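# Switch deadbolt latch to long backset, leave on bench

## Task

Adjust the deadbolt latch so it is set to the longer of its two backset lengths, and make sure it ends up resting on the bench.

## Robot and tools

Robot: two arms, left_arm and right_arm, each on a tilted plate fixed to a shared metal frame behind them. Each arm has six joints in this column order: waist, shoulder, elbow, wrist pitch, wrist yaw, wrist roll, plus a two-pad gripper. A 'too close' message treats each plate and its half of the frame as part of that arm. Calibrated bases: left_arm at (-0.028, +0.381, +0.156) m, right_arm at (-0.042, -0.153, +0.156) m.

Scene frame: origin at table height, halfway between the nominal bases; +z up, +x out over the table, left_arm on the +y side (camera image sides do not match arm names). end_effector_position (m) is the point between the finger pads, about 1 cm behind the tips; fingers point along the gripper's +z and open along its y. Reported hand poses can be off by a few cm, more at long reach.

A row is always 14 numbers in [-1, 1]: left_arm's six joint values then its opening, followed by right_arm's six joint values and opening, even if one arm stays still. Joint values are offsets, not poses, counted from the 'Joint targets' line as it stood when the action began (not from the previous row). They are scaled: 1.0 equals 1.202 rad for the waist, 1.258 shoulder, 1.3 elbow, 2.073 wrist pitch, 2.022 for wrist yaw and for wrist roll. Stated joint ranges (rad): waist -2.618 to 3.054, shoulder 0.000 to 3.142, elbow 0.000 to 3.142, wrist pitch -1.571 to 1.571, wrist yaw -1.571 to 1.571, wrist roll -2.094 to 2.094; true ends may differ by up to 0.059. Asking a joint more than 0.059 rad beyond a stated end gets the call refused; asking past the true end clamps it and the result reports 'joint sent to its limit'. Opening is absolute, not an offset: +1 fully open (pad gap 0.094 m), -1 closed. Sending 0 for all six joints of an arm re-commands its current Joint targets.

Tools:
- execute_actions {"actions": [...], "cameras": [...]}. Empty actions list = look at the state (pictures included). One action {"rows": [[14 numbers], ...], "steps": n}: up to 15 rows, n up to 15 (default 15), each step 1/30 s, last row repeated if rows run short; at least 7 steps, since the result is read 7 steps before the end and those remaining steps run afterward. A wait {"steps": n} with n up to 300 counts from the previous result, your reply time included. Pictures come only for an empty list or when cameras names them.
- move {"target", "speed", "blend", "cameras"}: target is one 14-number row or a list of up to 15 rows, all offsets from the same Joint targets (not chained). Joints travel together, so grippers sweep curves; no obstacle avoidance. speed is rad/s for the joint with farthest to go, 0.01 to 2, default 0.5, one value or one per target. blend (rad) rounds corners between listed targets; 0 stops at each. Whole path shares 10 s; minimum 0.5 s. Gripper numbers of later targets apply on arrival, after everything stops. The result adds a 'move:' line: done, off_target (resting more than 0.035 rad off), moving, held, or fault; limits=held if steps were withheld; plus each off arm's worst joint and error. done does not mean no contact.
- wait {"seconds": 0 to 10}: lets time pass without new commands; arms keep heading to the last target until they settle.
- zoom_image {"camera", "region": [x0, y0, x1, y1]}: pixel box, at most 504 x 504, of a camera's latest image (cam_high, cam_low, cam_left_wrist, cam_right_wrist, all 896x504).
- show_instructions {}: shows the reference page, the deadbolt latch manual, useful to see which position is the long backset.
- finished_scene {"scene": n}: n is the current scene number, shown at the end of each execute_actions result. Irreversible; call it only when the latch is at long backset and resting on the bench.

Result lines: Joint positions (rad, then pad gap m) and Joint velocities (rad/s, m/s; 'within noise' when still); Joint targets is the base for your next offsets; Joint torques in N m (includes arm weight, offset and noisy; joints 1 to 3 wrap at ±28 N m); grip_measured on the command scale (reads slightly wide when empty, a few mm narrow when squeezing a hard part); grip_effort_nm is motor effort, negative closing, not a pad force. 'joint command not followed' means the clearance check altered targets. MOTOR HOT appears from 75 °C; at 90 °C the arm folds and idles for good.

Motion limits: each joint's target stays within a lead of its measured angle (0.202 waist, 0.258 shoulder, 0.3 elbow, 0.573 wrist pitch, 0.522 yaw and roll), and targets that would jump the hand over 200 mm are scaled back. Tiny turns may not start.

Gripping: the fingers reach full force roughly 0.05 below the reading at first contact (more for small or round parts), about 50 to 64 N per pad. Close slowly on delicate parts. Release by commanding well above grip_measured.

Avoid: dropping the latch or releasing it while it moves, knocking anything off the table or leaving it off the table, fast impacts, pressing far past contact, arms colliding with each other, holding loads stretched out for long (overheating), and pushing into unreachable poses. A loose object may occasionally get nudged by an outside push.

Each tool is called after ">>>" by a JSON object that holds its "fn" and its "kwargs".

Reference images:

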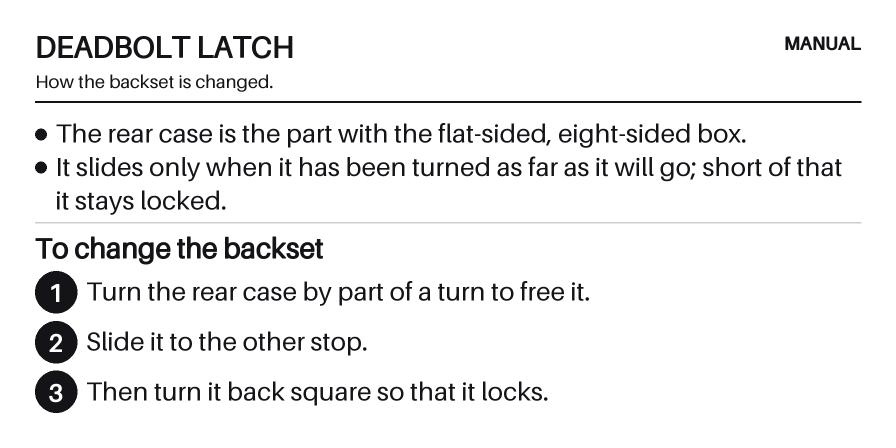

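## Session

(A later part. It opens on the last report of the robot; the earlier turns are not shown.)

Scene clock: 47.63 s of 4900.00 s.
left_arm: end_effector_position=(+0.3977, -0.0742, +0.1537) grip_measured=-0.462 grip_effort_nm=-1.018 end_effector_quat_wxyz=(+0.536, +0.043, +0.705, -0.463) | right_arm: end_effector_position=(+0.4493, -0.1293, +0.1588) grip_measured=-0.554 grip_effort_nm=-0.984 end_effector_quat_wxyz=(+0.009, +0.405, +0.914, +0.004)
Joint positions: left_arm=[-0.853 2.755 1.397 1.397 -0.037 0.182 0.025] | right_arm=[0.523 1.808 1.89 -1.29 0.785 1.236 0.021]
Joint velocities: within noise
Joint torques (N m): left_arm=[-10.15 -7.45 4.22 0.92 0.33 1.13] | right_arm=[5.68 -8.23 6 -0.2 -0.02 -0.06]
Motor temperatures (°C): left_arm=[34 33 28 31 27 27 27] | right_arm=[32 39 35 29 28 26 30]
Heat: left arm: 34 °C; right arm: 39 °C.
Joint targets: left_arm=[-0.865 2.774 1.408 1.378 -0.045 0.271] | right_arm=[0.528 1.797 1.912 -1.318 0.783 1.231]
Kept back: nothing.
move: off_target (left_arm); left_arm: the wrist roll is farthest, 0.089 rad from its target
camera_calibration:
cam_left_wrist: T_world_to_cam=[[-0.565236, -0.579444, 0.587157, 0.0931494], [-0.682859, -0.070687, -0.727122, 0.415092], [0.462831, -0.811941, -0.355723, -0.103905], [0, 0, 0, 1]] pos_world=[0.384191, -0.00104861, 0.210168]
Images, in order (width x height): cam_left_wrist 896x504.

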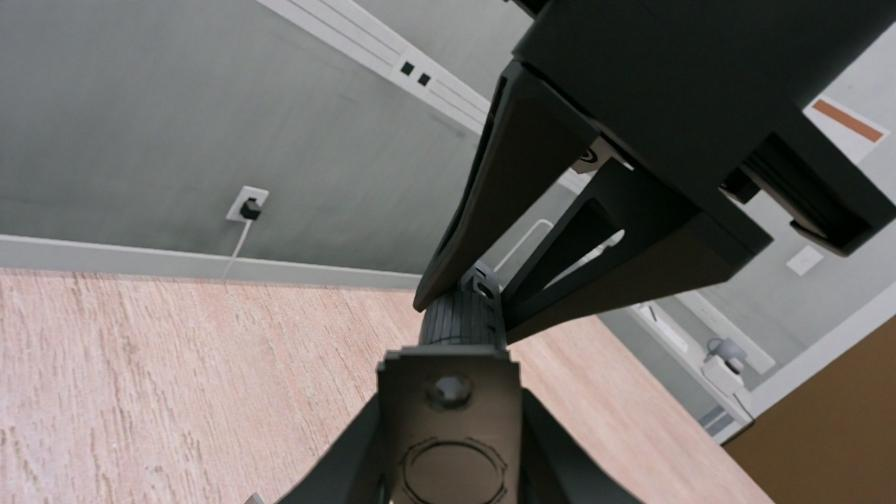

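>>> {"fn": "move", "kwargs": {"target": [[0,0,0,0,0,-0.06,-0.7,0,0,0,0,0,0,-0.8],[0,-0.0064,-0.023,0.01,0,-0.06,-0.7,-0.02,0.003,0.031,-0.006,0.06,-0.016,-0.8]], "speed": 0.1, "cameras": ["cam_left_wrist"]}}

Scene clock: 54.03 s of 4900.00 s.
left_arm: end_effector_position=(+0.3968, -0.0751, +0.1542) grip_measured=-0.463 grip_effort_nm=-1.018 end_effector_quat_wxyz=(+0.524, +0.029, +0.704, -0.479) | right_arm: end_effector_position=(+0.4524, -0.1355, +0.1606) grip_measured=-0.554 grip_effort_nm=-0.984 end_effector_quat_wxyz=(+0.012, +0.402, +0.916, +0.000)
Joint positions: left_arm=[-0.853 2.755 1.397 1.395 -0.029 0.134 0.025] | right_arm=[0.516 1.808 1.909 -1.304 0.793 1.22 0.021]
Joint velocities: within noise
Joint torques (N m): left_arm=[-10.24 -8.01 1.76 1.2 0.26 0.2] | right_arm=[4.36 -7.98 7.82 -0.19 1.26 -0.21]
Motor temperatures (°C): left_arm=[35 33 28 31 27 27 27] | right_arm=[32 39 35 29 28 26 30]
Heat: left arm: 35 °C; right arm: 39 °C.
Joint targets: left_arm=[-0.865 2.766 1.378 1.398 -0.045 0.150] | right_arm=[0.504 1.800 1.952 -1.330 0.904 1.199]
Kept back: nothing.
move: off_target (right_arm); right_arm: the wrist yaw is farthest, 0.112 rad from its target
camera_calibration:
cam_left_wrist: T_world_to_cam=[[-0.55033, -0.553309, 0.625289, 0.0819367], [-0.705532, -0.0923124, -0.70264, 0.418421], [0.446499, -0.827845, -0.339576, -0.101231], [0, 0, 0, 1]] pos_world=[0.385501, 0.000158508, 0.208389]
Images, in order (width x height): cam_left_wrist 896x504.

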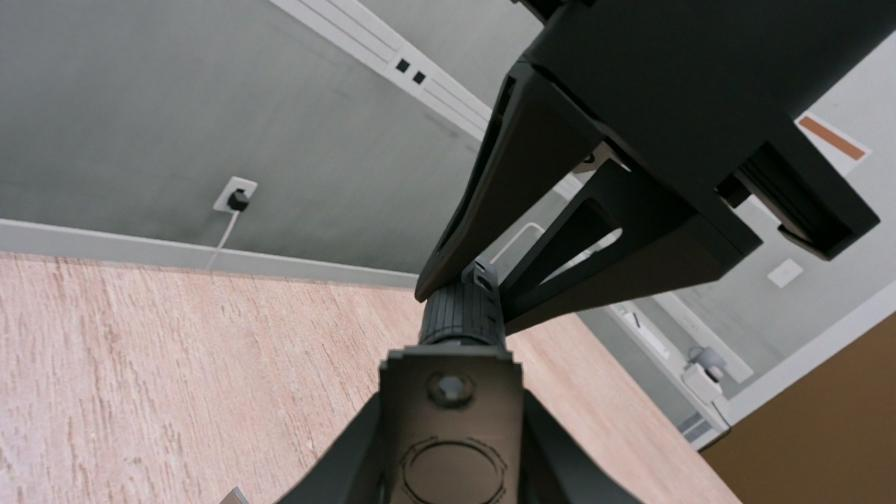

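>>> {"fn": "move", "kwargs": {"target": [0,-0.003,-0.012,0.005,0,0,-0.7,-0.013,0.002,0.02,-0.004,0.03,-0.01,-0.8], "speed": 0.1, "cameras": ["cam_left_wrist"]}}

>>> {"fn": "zoom_image", "kwargs": {"camera": "cam_left_wrist", "region": [380, 240, 560, 400]}}

Scene clock: 55.17 s of 4900.00 s.
left_arm: end_effector_position=(+0.3935, -0.0756, +0.1534) grip_measured=-0.463 grip_effort_nm=-1.023 end_effector_quat_wxyz=(+0.520, +0.029, +0.704, -0.483) | right_arm: end_effector_position=(+0.4535, -0.1404, +0.1609) grip_measured=-0.554 grip_effort_nm=-0.984 end_effector_quat_wxyz=(+0.014, +0.396, +0.918, -0.007)
Joint positions: left_arm=[-0.853 2.755 1.388 1.397 -0.023 0.127 0.025] | right_arm=[0.51 1.813 1.925 -1.321 0.802 1.207 0.021]
Joint velocities: within noise
Joint torques (N m): left_arm=[-10.18 -8.34 1.28 1.26 0.18 0.25] | right_arm=[3.64 -8.21 8.72 -0.11 1.85 -0.31]
Motor temperatures (°C): left_arm=[35 33 28 31 27 27 27] | right_arm=[32 39 35 29 28 26 30]
Heat: left arm: 35 °C; right arm: 39 °C.
Joint targets: left_arm=[-0.865 2.763 1.362 1.409 -0.045 0.150] | right_arm=[0.489 1.803 1.978 -1.339 0.965 1.178]
Kept back: nothing.
move: off_target (right_arm); right_arm: the wrist yaw is farthest, 0.163 rad from its target
camera_calibration:
cam_left_wrist: T_world_to_cam=[[-0.552467, -0.544922, 0.630746, 0.081105], [-0.709627, -0.0894898, -0.698871, 0.416708], [0.437276, -0.833698, -0.337251, -0.0975776], [0, 0, 0, 1]] pos_world=[0.383183, 0.000136867, 0.20716]
Images, in order (width x height): cam_left_wrist 896x504.

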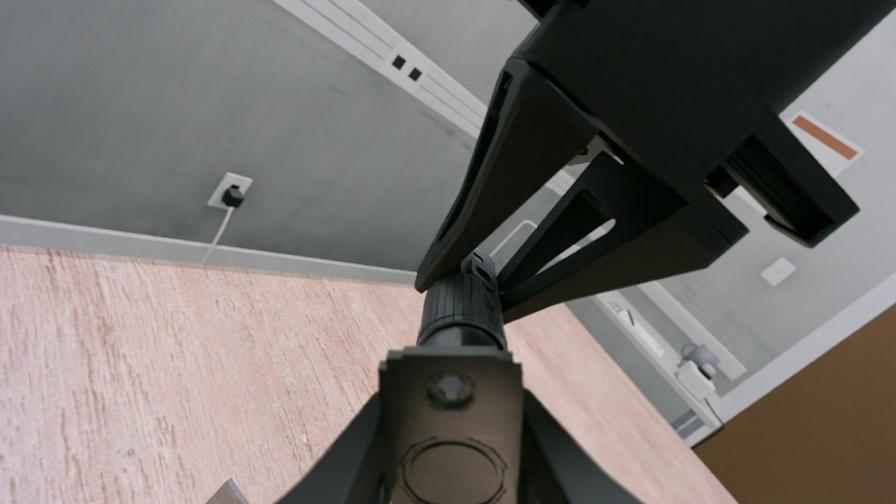

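Scaled by 2.800 from the camera's 896x504 image, which has a finer 1280x720 frame.

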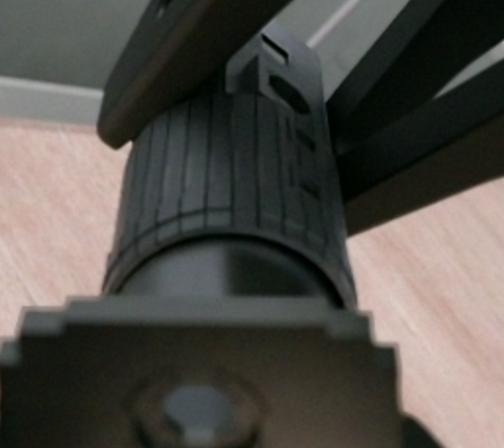

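>>> {"fn": "move", "kwargs": {"target": [[0,0.003,0.012,-0.004,0,-0.02,-0.7,0.01,0.0,-0.015,0.006,-0.06,0.01,-0.8],[0,0.003,0.012,-0.004,0,-0.435,-0.7,0.01,0.0,-0.015,0.006,-0.06,0.01,-0.8]], "speed": [0.2,0.6], "cameras": ["cam_left_wrist"]}}

>>> {"fn": "zoom_image", "kwargs": {"camera": "cam_left_wrist", "region": [350, 210, 600, 400]}}

Scene clock: 58.47 s of 4900.00 s.
left_arm: end_effector_position=(+0.3939, -0.0752, +0.1492) grip_measured=-0.463 grip_effort_nm=-1.023 end_effector_quat_wxyz=(+0.272, -0.269, +0.659, -0.647) | right_arm: end_effector_position=(+0.4526, -0.1391, +0.1602) grip_measured=-0.554 grip_effort_nm=-0.984 end_effector_quat_wxyz=(+0.009, +0.397, +0.918, -0.003)
Joint positions: left_arm=[-0.853 2.755 1.388 1.387 -0.042 -0.727 0.025] | right_arm=[0.507 1.813 1.925 -1.321 0.788 1.207 0.021]
Joint velocities: within noise
Joint torques (N m): left_arm=[-10.24 -7.94 2.5 1.3 0.36 -0.02] | right_arm=[4.74 -8.23 6.97 0.01 0.62 -0.1]
Motor temperatures (°C): left_arm=[35 33 28 31 27 27 27] | right_arm=[32 39 36 29 28 26 30]
Heat: left arm: 35 °C; right arm: 39 °C.
Joint targets: left_arm=[-0.865 2.766 1.378 1.400 -0.045 -0.730] | right_arm=[0.501 1.803 1.958 -1.326 0.844 1.199]
Kept back: nothing.
move: off_target (right_arm); right_arm: the wrist yaw is farthest, 0.055 rad from its target
camera_calibration:
cam_left_wrist: T_world_to_cam=[[-0.0129748, -0.0363152, 0.999256, -0.145154], [-0.946034, -0.323174, -0.0240287, 0.388964], [0.323807, -0.945642, -0.0301623, -0.108356], [0, 0, 0, 1]] pos_world=[0.401176, 0.0179662, 0.151124]
Images, in order (width x height): cam_left_wrist 896x504.

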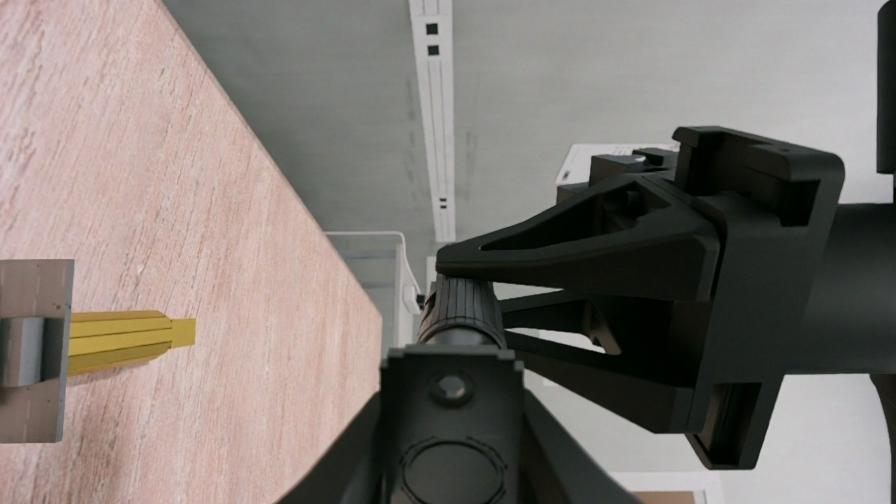

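Scaled by 2.016 from the camera's 896x504 image, which has a finer 1280x720 frame.

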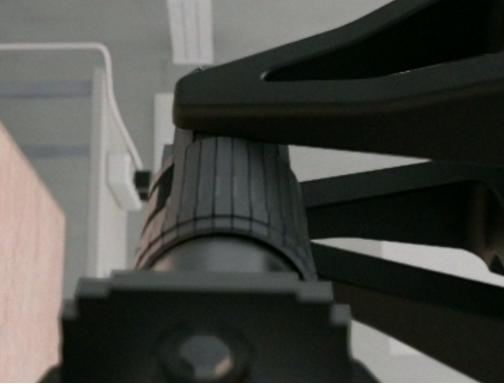

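>>> {"fn": "move", "kwargs": {"target": [0,0,0,0,0,-0.035,-0.7,0,0,0,0,0,0,-0.8], "speed": 0.2, "cameras": []}}

Scene clock: 59.57 s of 4900.00 s.
left_arm: end_effector_position=(+0.3938, -0.0752, +0.1490) grip_measured=-0.463 grip_effort_nm=-1.023 end_effector_quat_wxyz=(+0.252, -0.290, +0.651, -0.655) | right_arm: end_effector_position=(+0.4526, -0.1391, +0.1602) grip_measured=-0.554 grip_effort_nm=-0.989 end_effector_quat_wxyz=(+0.009, +0.397, +0.918, -0.003)
Joint positions: left_arm=[-0.853 2.755 1.388 1.387 -0.043 -0.79 0.025] | right_arm=[0.507 1.813 1.925 -1.321 0.788 1.207 0.021]
Joint velocities: within noise
Joint torques (N m): left_arm=[-10.18 -8.09 2.51 1.29 0.38 -0.09] | right_arm=[4.74 -8.24 6.98 0.02 0.63 -0.09]
Motor temperatures (°C): left_arm=[35 33 28 31 27 27 27] | right_arm=[32 39 36 29 28 26 30]
Heat: left arm: 35 °C; right arm: 39 °C.
Joint targets: left_arm=[-0.865 2.766 1.378 1.401 -0.045 -0.800] | right_arm=[0.501 1.803 1.958 -1.326 0.844 1.199]
Kept back: nothing.
move: off_target (right_arm); right_arm: the wrist yaw is farthest, 0.056 rad from its target
No camera images: "cameras" was empty.

>>> {"fn": "move", "kwargs": {"target": [0,0,0,0,0,0.029,-0.7,0,0,0,0,-0.025,0,-0.8], "speed": 0.2, "cameras": ["cam_left_wrist","cam_right_wrist"]}}

>>> {"fn": "zoom_image", "kwargs": {"camera": "cam_right_wrist", "region": [350, 320, 570, 504]}}

Scene clock: 61.00 s of 4900.00 s.
left_arm: end_effector_position=(+0.3939, -0.0751, +0.1488) grip_measured=-0.463 grip_effort_nm=-1.018 end_effector_quat_wxyz=(+0.262, -0.280, +0.655, -0.651) | right_arm: end_effector_position=(+0.4520, -0.1387, +0.1593) grip_measured=-0.554 grip_effort_nm=-0.984 end_effector_quat_wxyz=(+0.005, +0.398, +0.918, -0.001)
Joint positions: left_arm=[-0.853 2.755 1.388 1.386 -0.044 -0.759 0.025] | right_arm=[0.504 1.813 1.925 -1.321 0.779 1.207 0.021]
Joint velocities: within noise
Joint torques (N m): left_arm=[-10.13 -7.95 2.56 1.26 0.38 0.18] | right_arm=[4.97 -8.25 6.97 0.01 0.16 -0.1]
Motor temperatures (°C): left_arm=[35 33 28 31 27 27 27] | right_arm=[32 39 36 29 28 26 30]
Heat: left arm: 35 °C; right arm: 39 °C.
Joint targets: left_arm=[-0.865 2.766 1.378 1.400 -0.045 -0.742] | right_arm=[0.501 1.803 1.958 -1.326 0.793 1.199]
Kept back: nothing.
move: done
camera_calibration:
cam_left_wrist: T_world_to_cam=[[0.0111795, -0.0152277, 0.999822, -0.152724], [-0.945966, -0.324217, 0.0056394, 0.384447], [0.324073, -0.94586, -0.0180294, -0.110282], [0, 0, 0, 1]] pos_world=[0.40112, 0.0180073, 0.148541]
cam_right_wrist: T_world_to_cam=[[-0.736013, -0.676883, -0.0107262, 0.242987], [-0.618237, 0.66562, 0.418011, 0.343582], [-0.275805, 0.314293, -0.908379, 0.401478], [0, 0, 0, 1]] pos_world=[0.501986, -0.190403, 0.223679]
Images, in order (width x height): cam_left_wrist 896x504, cam_right_wrist 896x504.

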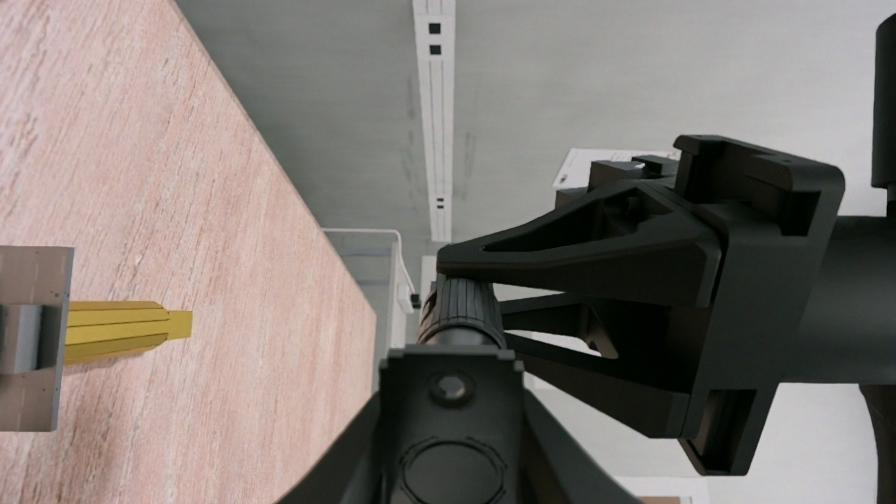

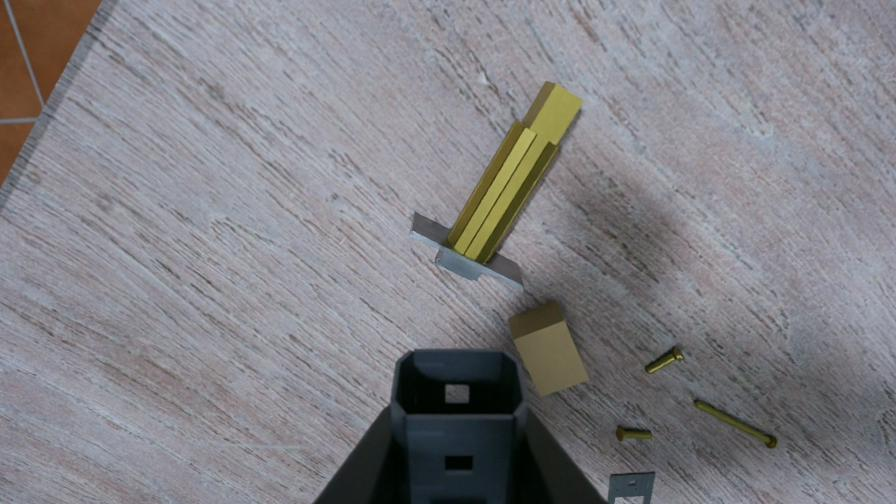

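Scaled by 2.291 from the camera's 896x504 image, which has a finer 1280x720 frame.

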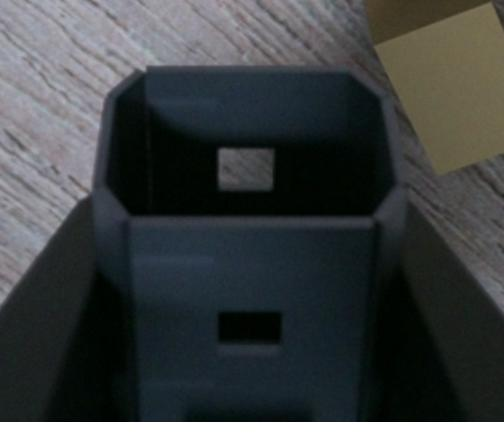

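>>> {"fn": "move", "kwargs": {"target": [[0,0,0,0,0,0.012,-0.7,0,0,0,0,0,0,-0.8],[0,0,0,0,0,0.012,-0.2,0,0,0,0,0,0,-0.8],[0,0,0,0,0,0.012,0.95,0,0,0,0,0,0,-0.8],[0,0,0,0,0,0.7765,0.95,0,0,0,0,0,0,-0.8]], "speed": [0.2,0.2,0.2,1.2], "cameras": ["cam_left_wrist"]}}

>>> {"fn": "zoom_image", "kwargs": {"camera": "cam_left_wrist", "region": [300, 200, 660, 504]}}

Scene clock: 66.03 s of 4900.00 s.
left_arm: end_effector_position=(+0.3937, -0.0740, +0.1472) grip_measured=+0.948 grip_effort_nm=0.115 end_effector_quat_wxyz=(+0.645, +0.267, +0.663, -0.269) | right_arm: end_effector_position=(+0.4538, -0.1420, +0.1587) grip_measured=-0.554 grip_effort_nm=-0.994 end_effector_quat_wxyz=(+0.007, +0.402, +0.916, -0.003)
Joint positions: left_arm=[-0.853 2.755 1.384 1.389 -0.053 0.821 0.092] | right_arm=[0.497 1.813 1.931 -1.321 0.782 1.207 0.021]
Joint velocities: within noise
Joint torques (N m): left_arm=[-10.19 -7.99 2.74 1.27 0.47 0.06] | right_arm=[5.48 -8.31 6.48 0.01 0.13 -0.1]
Motor temperatures (°C): left_arm=[35 34 28 31 27 27 27] | right_arm=[32 39 36 29 28 26 30]
Heat: left arm: 35 °C; right arm: 39 °C.
Joint targets: left_arm=[-0.865 2.766 1.378 1.400 -0.045 0.828] | right_arm=[0.501 1.803 1.958 -1.326 0.794 1.199]
Kept back: nothing.
move: done
camera_calibration:
cam_left_wrist: T_world_to_cam=[[-0.700226, -0.713814, -0.0123715, 0.226289], [-0.321357, 0.330619, -0.887367, 0.318655], [0.637506, -0.617382, -0.460897, -0.143102], [0, 0, 0, 1]] pos_world=[0.352083, -0.0321736, 0.219608]
Images, in order (width x height): cam_left_wrist 896x504.

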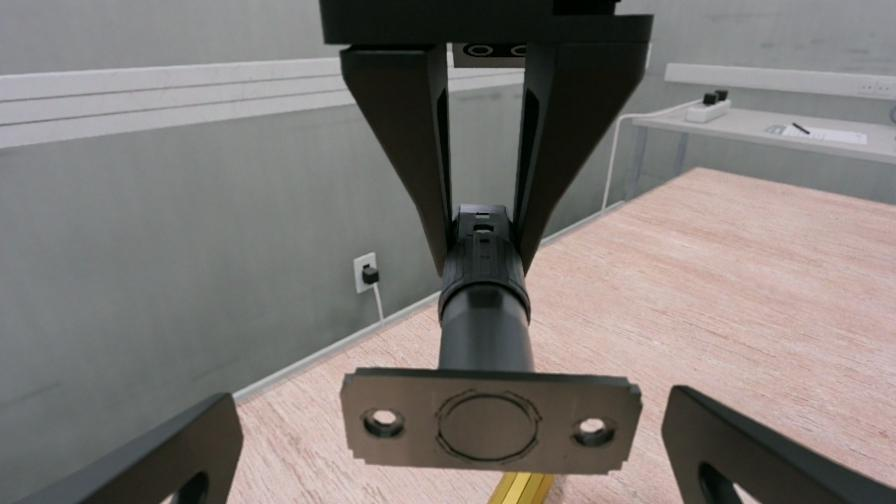

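Scaled by 1.400 from the camera's 896x504 image, which has a finer 1280x720 frame.

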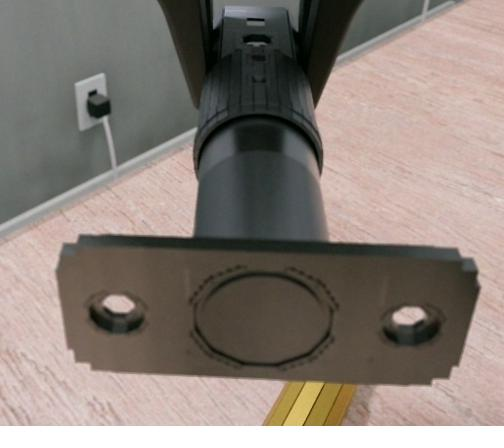

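>>> {"fn": "move", "kwargs": {"target": [[-0.0666,-0.062,-0.046,0,-0.037,0,0.95,0,0,0,0,0,0,-0.8],[-0.1123,-0.104,-0.06,-0.0096,-0.0767,0,0.95,0,0,0,0,0,0,-0.8],[0.2205,-0.688,-0.4446,0,0.022,0,0.95,0,0,0,0,0,0,-0.8],[0.387,-0.998,-0.5215,0,0.022,0,0.95,0,0,0,0,0,0,-0.8]], "speed": [0.3,0.3,1.0,1.0], "blend": [0.02,0.03,0.1,0], "cameras": []}}

>>> {"fn": "move", "kwargs": {"target": [0,0,0,0,0,0,0.95,0.138,0.320,-0.109,0.1664,0.008,-0.5707,-0.8], "speed": 0.8, "cameras": ["cam_right_wrist","cam_low"]}}

>>> {"fn": "zoom_image", "kwargs": {"camera": "cam_low", "region": [380, 210, 490, 300]}}

Scene clock: 69.63 s of 4900.00 s.
left_arm: end_effector_position=(+0.5321, +0.3804, +0.2752) grip_measured=+0.948 grip_effort_nm=0.115 end_effector_quat_wxyz=(+0.740, +0.059, +0.669, -0.002) | right_arm: end_effector_position=(+0.4538, -0.1420, +0.1587) grip_measured=-0.554 grip_effort_nm=-0.984 end_effector_quat_wxyz=(+0.007, +0.402, +0.916, -0.003)
Joint positions: left_arm=[-0.398 1.52 0.706 1.406 -0.019 0.823 0.092] | right_arm=[0.497 1.813 1.931 -1.321 0.782 1.207 0.021]
Joint velocities: within noise
Joint torques (N m): left_arm=[-4.01 -7.01 3.43 1.18 0.55 0.07] | right_arm=[5.48 -8.29 6.48 0.01 0.13 -0.09]
Motor temperatures (°C): left_arm=[35 34 28 31 27 27 27] | right_arm=[32 39 36 29 28 26 30]
Heat: left arm: 35 °C; right arm: 39 °C.
Joint targets: left_arm=[-0.400 1.511 0.700 1.400 -0.001 0.828] | right_arm=[0.501 1.803 1.958 -1.326 0.794 1.199]
Kept back: nothing.
move: done
No camera images: "cameras" was empty.

Scene clock: 71.97 s of 4900.00 s.
left_arm: end_effector_position=(+0.5321, +0.3802, +0.2753) grip_measured=+0.948 grip_effort_nm=0.115 end_effector_quat_wxyz=(+0.741, +0.060, +0.669, -0.002) | right_arm: end_effector_position=(+0.4058, +0.0317, +0.0643) grip_measured=-0.555 grip_effort_nm=-0.984 end_effector_quat_wxyz=(-0.010, -0.264, +0.965, +0.003)
Joint positions: left_arm=[-0.398 1.52 0.706 1.406 -0.018 0.823 0.092] | right_arm=[0.635 2.2 1.825 -0.992 0.798 0.056 0.021]
Joint velocities: within noise
Joint torques (N m): left_arm=[-4.07 -7.13 3.44 1.2 0.54 0.06] | right_arm=[9.83 -7.68 3.02 0.12 0.11 -0.12]
Motor temperatures (°C): left_arm=[35 34 28 32 27 27 27] | right_arm=[32 39 36 29 28 26 30]
Heat: left arm: 35 °C; right arm: 39 °C.
Joint targets: left_arm=[-0.400 1.511 0.700 1.401 -0.001 0.828] | right_arm=[0.667 2.205 1.816 -0.981 0.810 0.045]
Kept back: nothing.
move: done
camera_calibration:
cam_right_wrist: T_world_to_cam=[[0.500582, -0.865497, -0.0182366, -0.172106], [-0.772312, -0.456004, 0.44226, 0.337824], [-0.391091, -0.207303, -0.896701, 0.311404], [0, 0, 0, 1]] pos_world=[0.468846, 0.0696465, 0.126692]
Images, in order (width x height): cam_low 896x504, cam_right_wrist 896x504.

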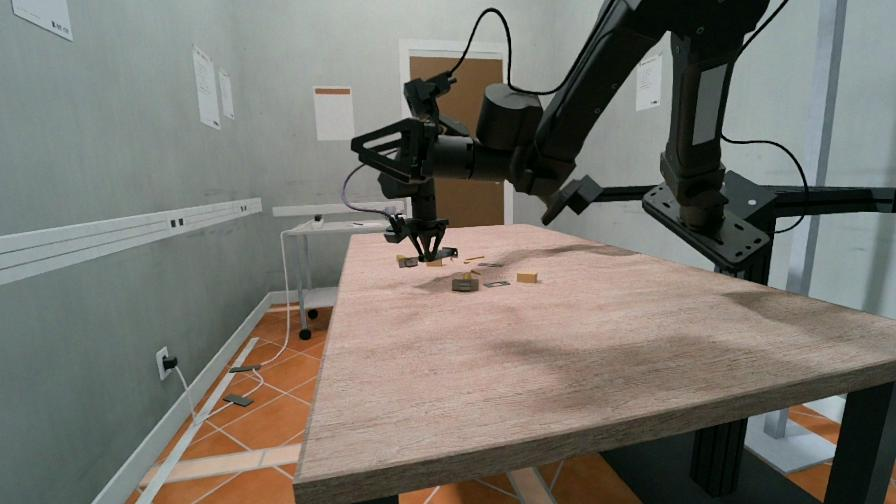

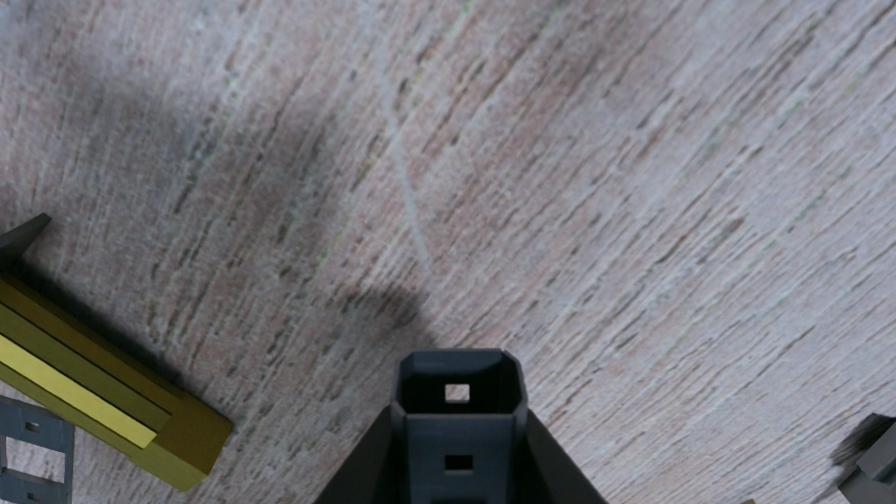

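Scaled by 4.582 from the camera's 896x504 image, which has a finer 1280x720 frame.

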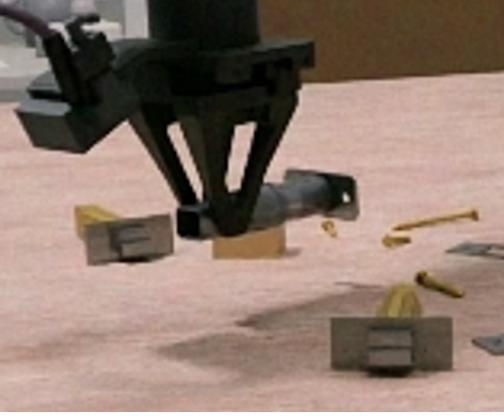

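>>> {"fn": "move", "kwargs": {"target": [0,0,0,0,0,0,0.95,-0.053,0.027,-0.064,0.0834,-0.011,-0.0406,-0.8], "speed": 0.2, "cameras": ["cam_low"]}}

>>> {"fn": "zoom_image", "kwargs": {"camera": "cam_low", "region": [390, 220, 480, 300]}}

Scene clock: 73.77 s of 4900.00 s.
left_arm: end_effector_position=(+0.5321, +0.3801, +0.2752) grip_measured=+0.948 grip_effort_nm=0.120 end_effector_quat_wxyz=(+0.741, +0.060, +0.669, -0.002) | right_arm: end_effector_position=(+0.4026, +0.0389, +0.0311) grip_measured=-0.555 grip_effort_nm=-0.984 end_effector_quat_wxyz=(+0.001, -0.268, +0.963, +0.001)
Joint positions: left_arm=[-0.398 1.52 0.706 1.405 -0.018 0.823 0.092] | right_arm=[0.595 2.226 1.745 -0.819 0.798 -0.026 0.021]
Joint velocities: within noise
Joint torques (N m): left_arm=[-4.01 -7.02 3.45 1.19 0.53 0.06] | right_arm=[7.97 -7.21 2.59 0.16 -0.12 -0.11]
Motor temperatures (°C): left_arm=[35 34 28 32 27 27 27] | right_arm=[33 39 36 29 28 26 30]
Heat: left arm: 35 °C; right arm: 39 °C.
Joint targets: left_arm=[-0.400 1.511 0.700 1.401 -0.001 0.828] | right_arm=[0.603 2.239 1.733 -0.808 0.787 -0.037]
Kept back: nothing.
move: done
Images, in order (width x height): cam_low 896x504.

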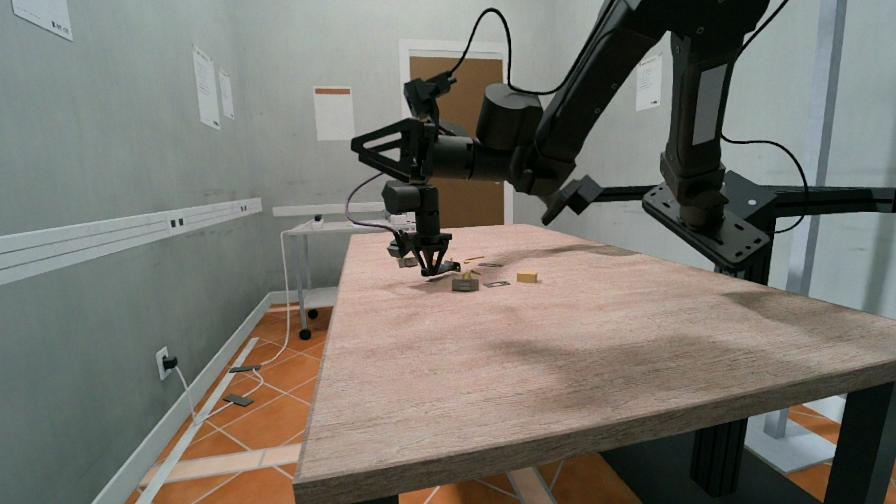

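Scaled by 5.600 from the camera's 896x504 image, which has a finer 1280x720 frame.

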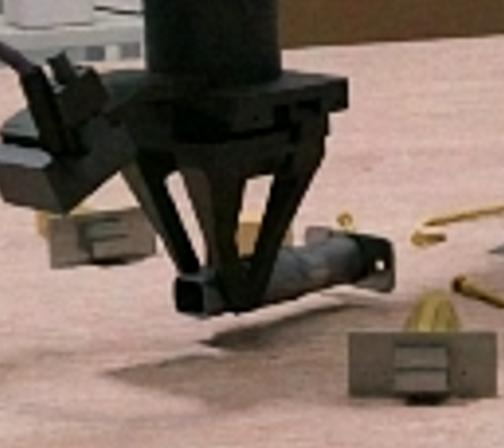

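>>> {"fn": "move", "kwargs": {"target": [[0,0,0,0,0,0,0.95,-0.0133,0.0072,-0.016,0.0207,-0.0025,-0.0104,-0.8]], "speed": 0.1, "cameras": ["cam_low"]}}

>>> {"fn": "zoom_image", "kwargs": {"camera": "cam_low", "region": [390, 220, 480, 300]}}

Scene clock: 74.97 s of 4900.00 s.
left_arm: end_effector_position=(+0.5321, +0.3801, +0.2752) grip_measured=+0.948 grip_effort_nm=0.110 end_effector_quat_wxyz=(+0.741, +0.060, +0.669, -0.002) | right_arm: end_effector_position=(+0.4010, +0.0386, +0.0223) grip_measured=-0.555 grip_effort_nm=-0.984 end_effector_quat_wxyz=(+0.000, -0.270, +0.963, +0.000)
Joint positions: left_arm=[-0.398 1.52 0.706 1.405 -0.018 0.823 0.092] | right_arm=[0.582 2.232 1.726 -0.784 0.795 -0.046 0.021]
Joint velocities: within noise
Joint torques (N m): left_arm=[-4.07 -7.04 3.56 1.16 0.56 0.08] | right_arm=[7.72 -7.02 2.36 0.24 -0.15 -0.11]
Motor temperatures (°C): left_arm=[34 34 28 32 27 27 27] | right_arm=[33 39 36 29 28 26 31]
Heat: left arm: 34 °C; right arm: 39 °C.
Joint targets: left_arm=[-0.400 1.511 0.700 1.401 -0.001 0.828] | right_arm=[0.587 2.248 1.713 -0.765 0.782 -0.058]
Kept back: nothing.
move: done
Images, in order (width x height): cam_low 896x504.

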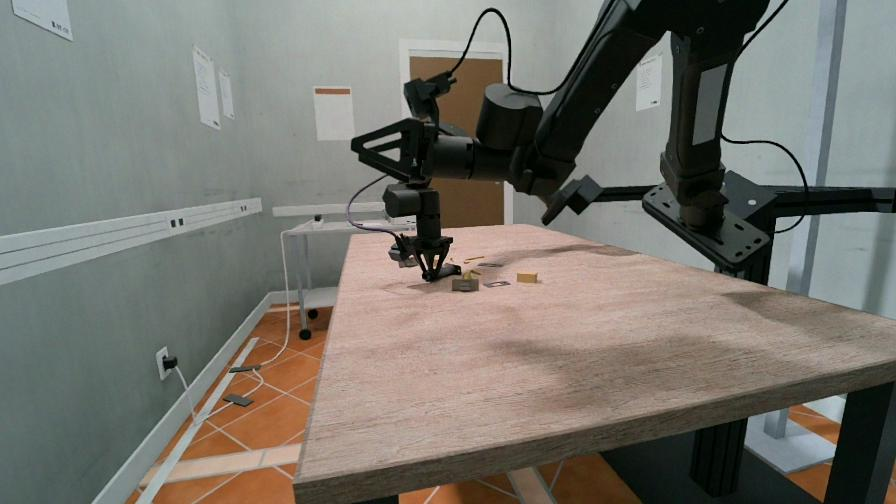

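Scaled by 5.600 from the camera's 896x504 image, which has a finer 1280x720 frame.

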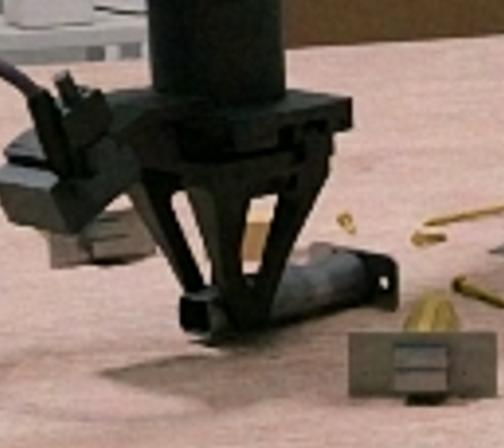

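>>> {"fn": "move", "kwargs": {"target": [[0,0,0,0,0,0,0.95,0,0,0,0,0,0,-0.45],[0,0,0,0,0,0,0.95,0,0,0,0,0,0,0.2],[0,0,0,0,0,0,0.95,0.0666,-0.0334,0.08,-0.1042,0.0138,0.051,0.2],[0,0,0,0,0,0,0.95,0.173,-0.054,0.171,-0.2253,0.031,0.145,0.2]], "speed": [0.2,0.2,0.3,0.4], "blend": [0,0,0.02,0], "cameras": ["cam_right_wrist","cam_low"]}}

>>> {"fn": "zoom_image", "kwargs": {"camera": "cam_right_wrist", "region": [380, 130, 620, 430]}}

>>> {"fn": "zoom_image", "kwargs": {"camera": "cam_low", "region": [410, 250, 480, 300]}}

Scene clock: 78.90 s of 4900.00 s.
left_arm: end_effector_position=(+0.5321, +0.3800, +0.2752) grip_measured=+0.948 grip_effort_nm=0.115 end_effector_quat_wxyz=(+0.740, +0.060, +0.669, -0.002) | right_arm: end_effector_position=(+0.3886, +0.0471, +0.1208) grip_measured=+0.198 grip_effort_nm=0.149 end_effector_quat_wxyz=(-0.007, -0.277, +0.961, -0.004)
Joint positions: left_arm=[-0.398 1.52 0.706 1.405 -0.018 0.823 0.092] | right_arm=[0.77 2.205 1.914 -1.218 0.831 0.224 0.056]
Joint velocities: within noise
Joint torques (N m): left_arm=[-3.93 -7.08 3.41 1.2 0.54 0.05] | right_arm=[9.39 -9.55 5.6 -0.13 0.15 0.11]
Motor temperatures (°C): left_arm=[34 34 28 32 27 27 27] | right_arm=[33 39 35 29 28 26 30]
Heat: left arm: 34 °C; right arm: 39 °C.
Joint targets: left_arm=[-0.400 1.511 0.700 1.400 -0.001 0.828] | right_arm=[0.795 2.181 1.935 -1.233 0.845 0.235]
Kept back: nothing.
move: done
camera_calibration:
cam_right_wrist: T_world_to_cam=[[0.525005, -0.851093, -0.00323261, -0.161075], [-0.763331, -0.472541, 0.44049, 0.304072], [-0.376425, -0.228792, -0.897752, 0.354012], [0, 0, 0, 1]] pos_world=[0.449932, 0.0875917, 0.183354]
Images, in order (width x height): cam_low 896x504, cam_right_wrist 896x504.

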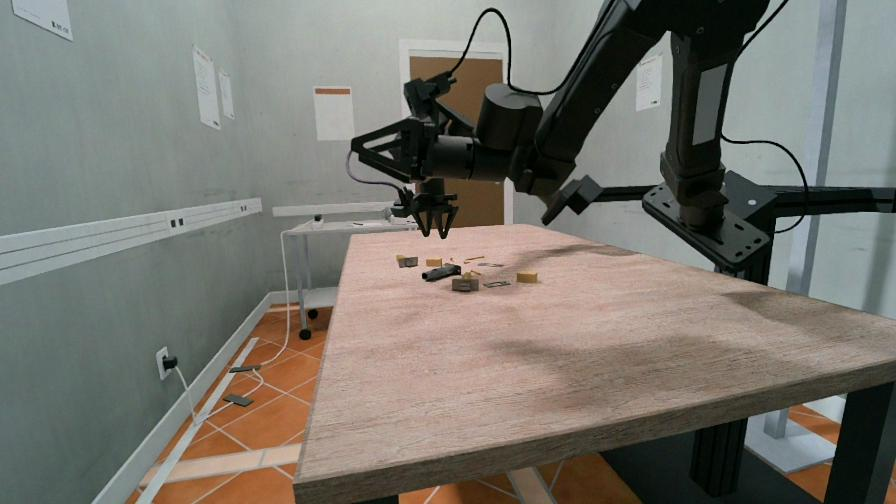

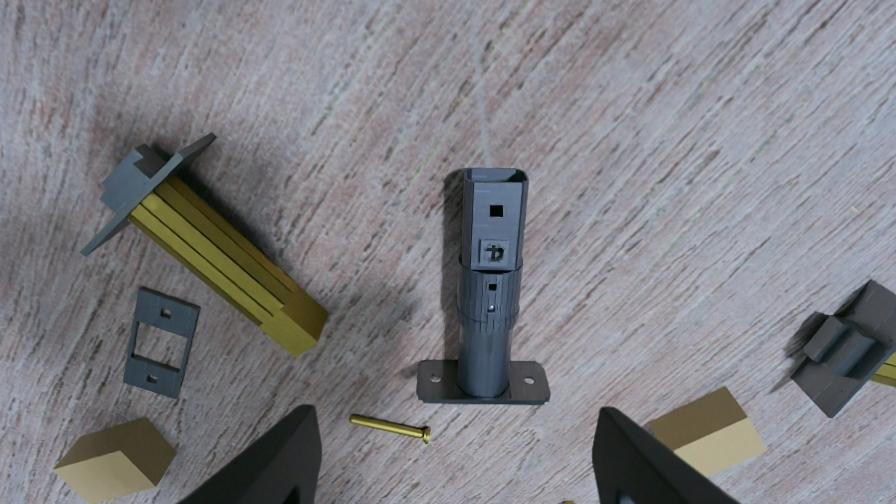

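Scaled by 1.680 from the camera's 896x504 image, which has a finer 1280x720 frame.

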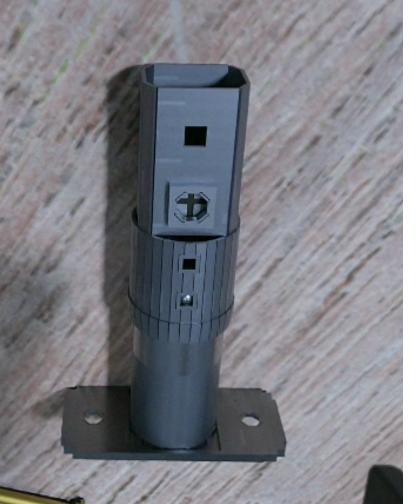

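Scaled by 7.200 from the camera's 896x504 image, which has a finer 1280x720 frame.

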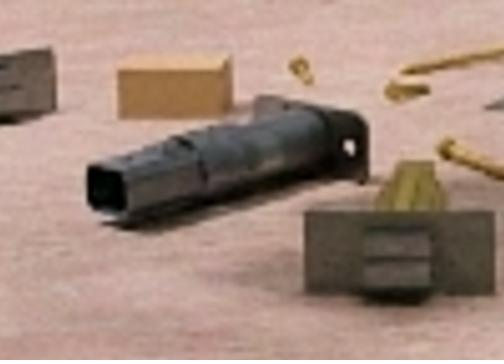

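>>> {"fn": "finished_scene", "kwargs": {"scene": 2}}

The scene is finished: the task was done.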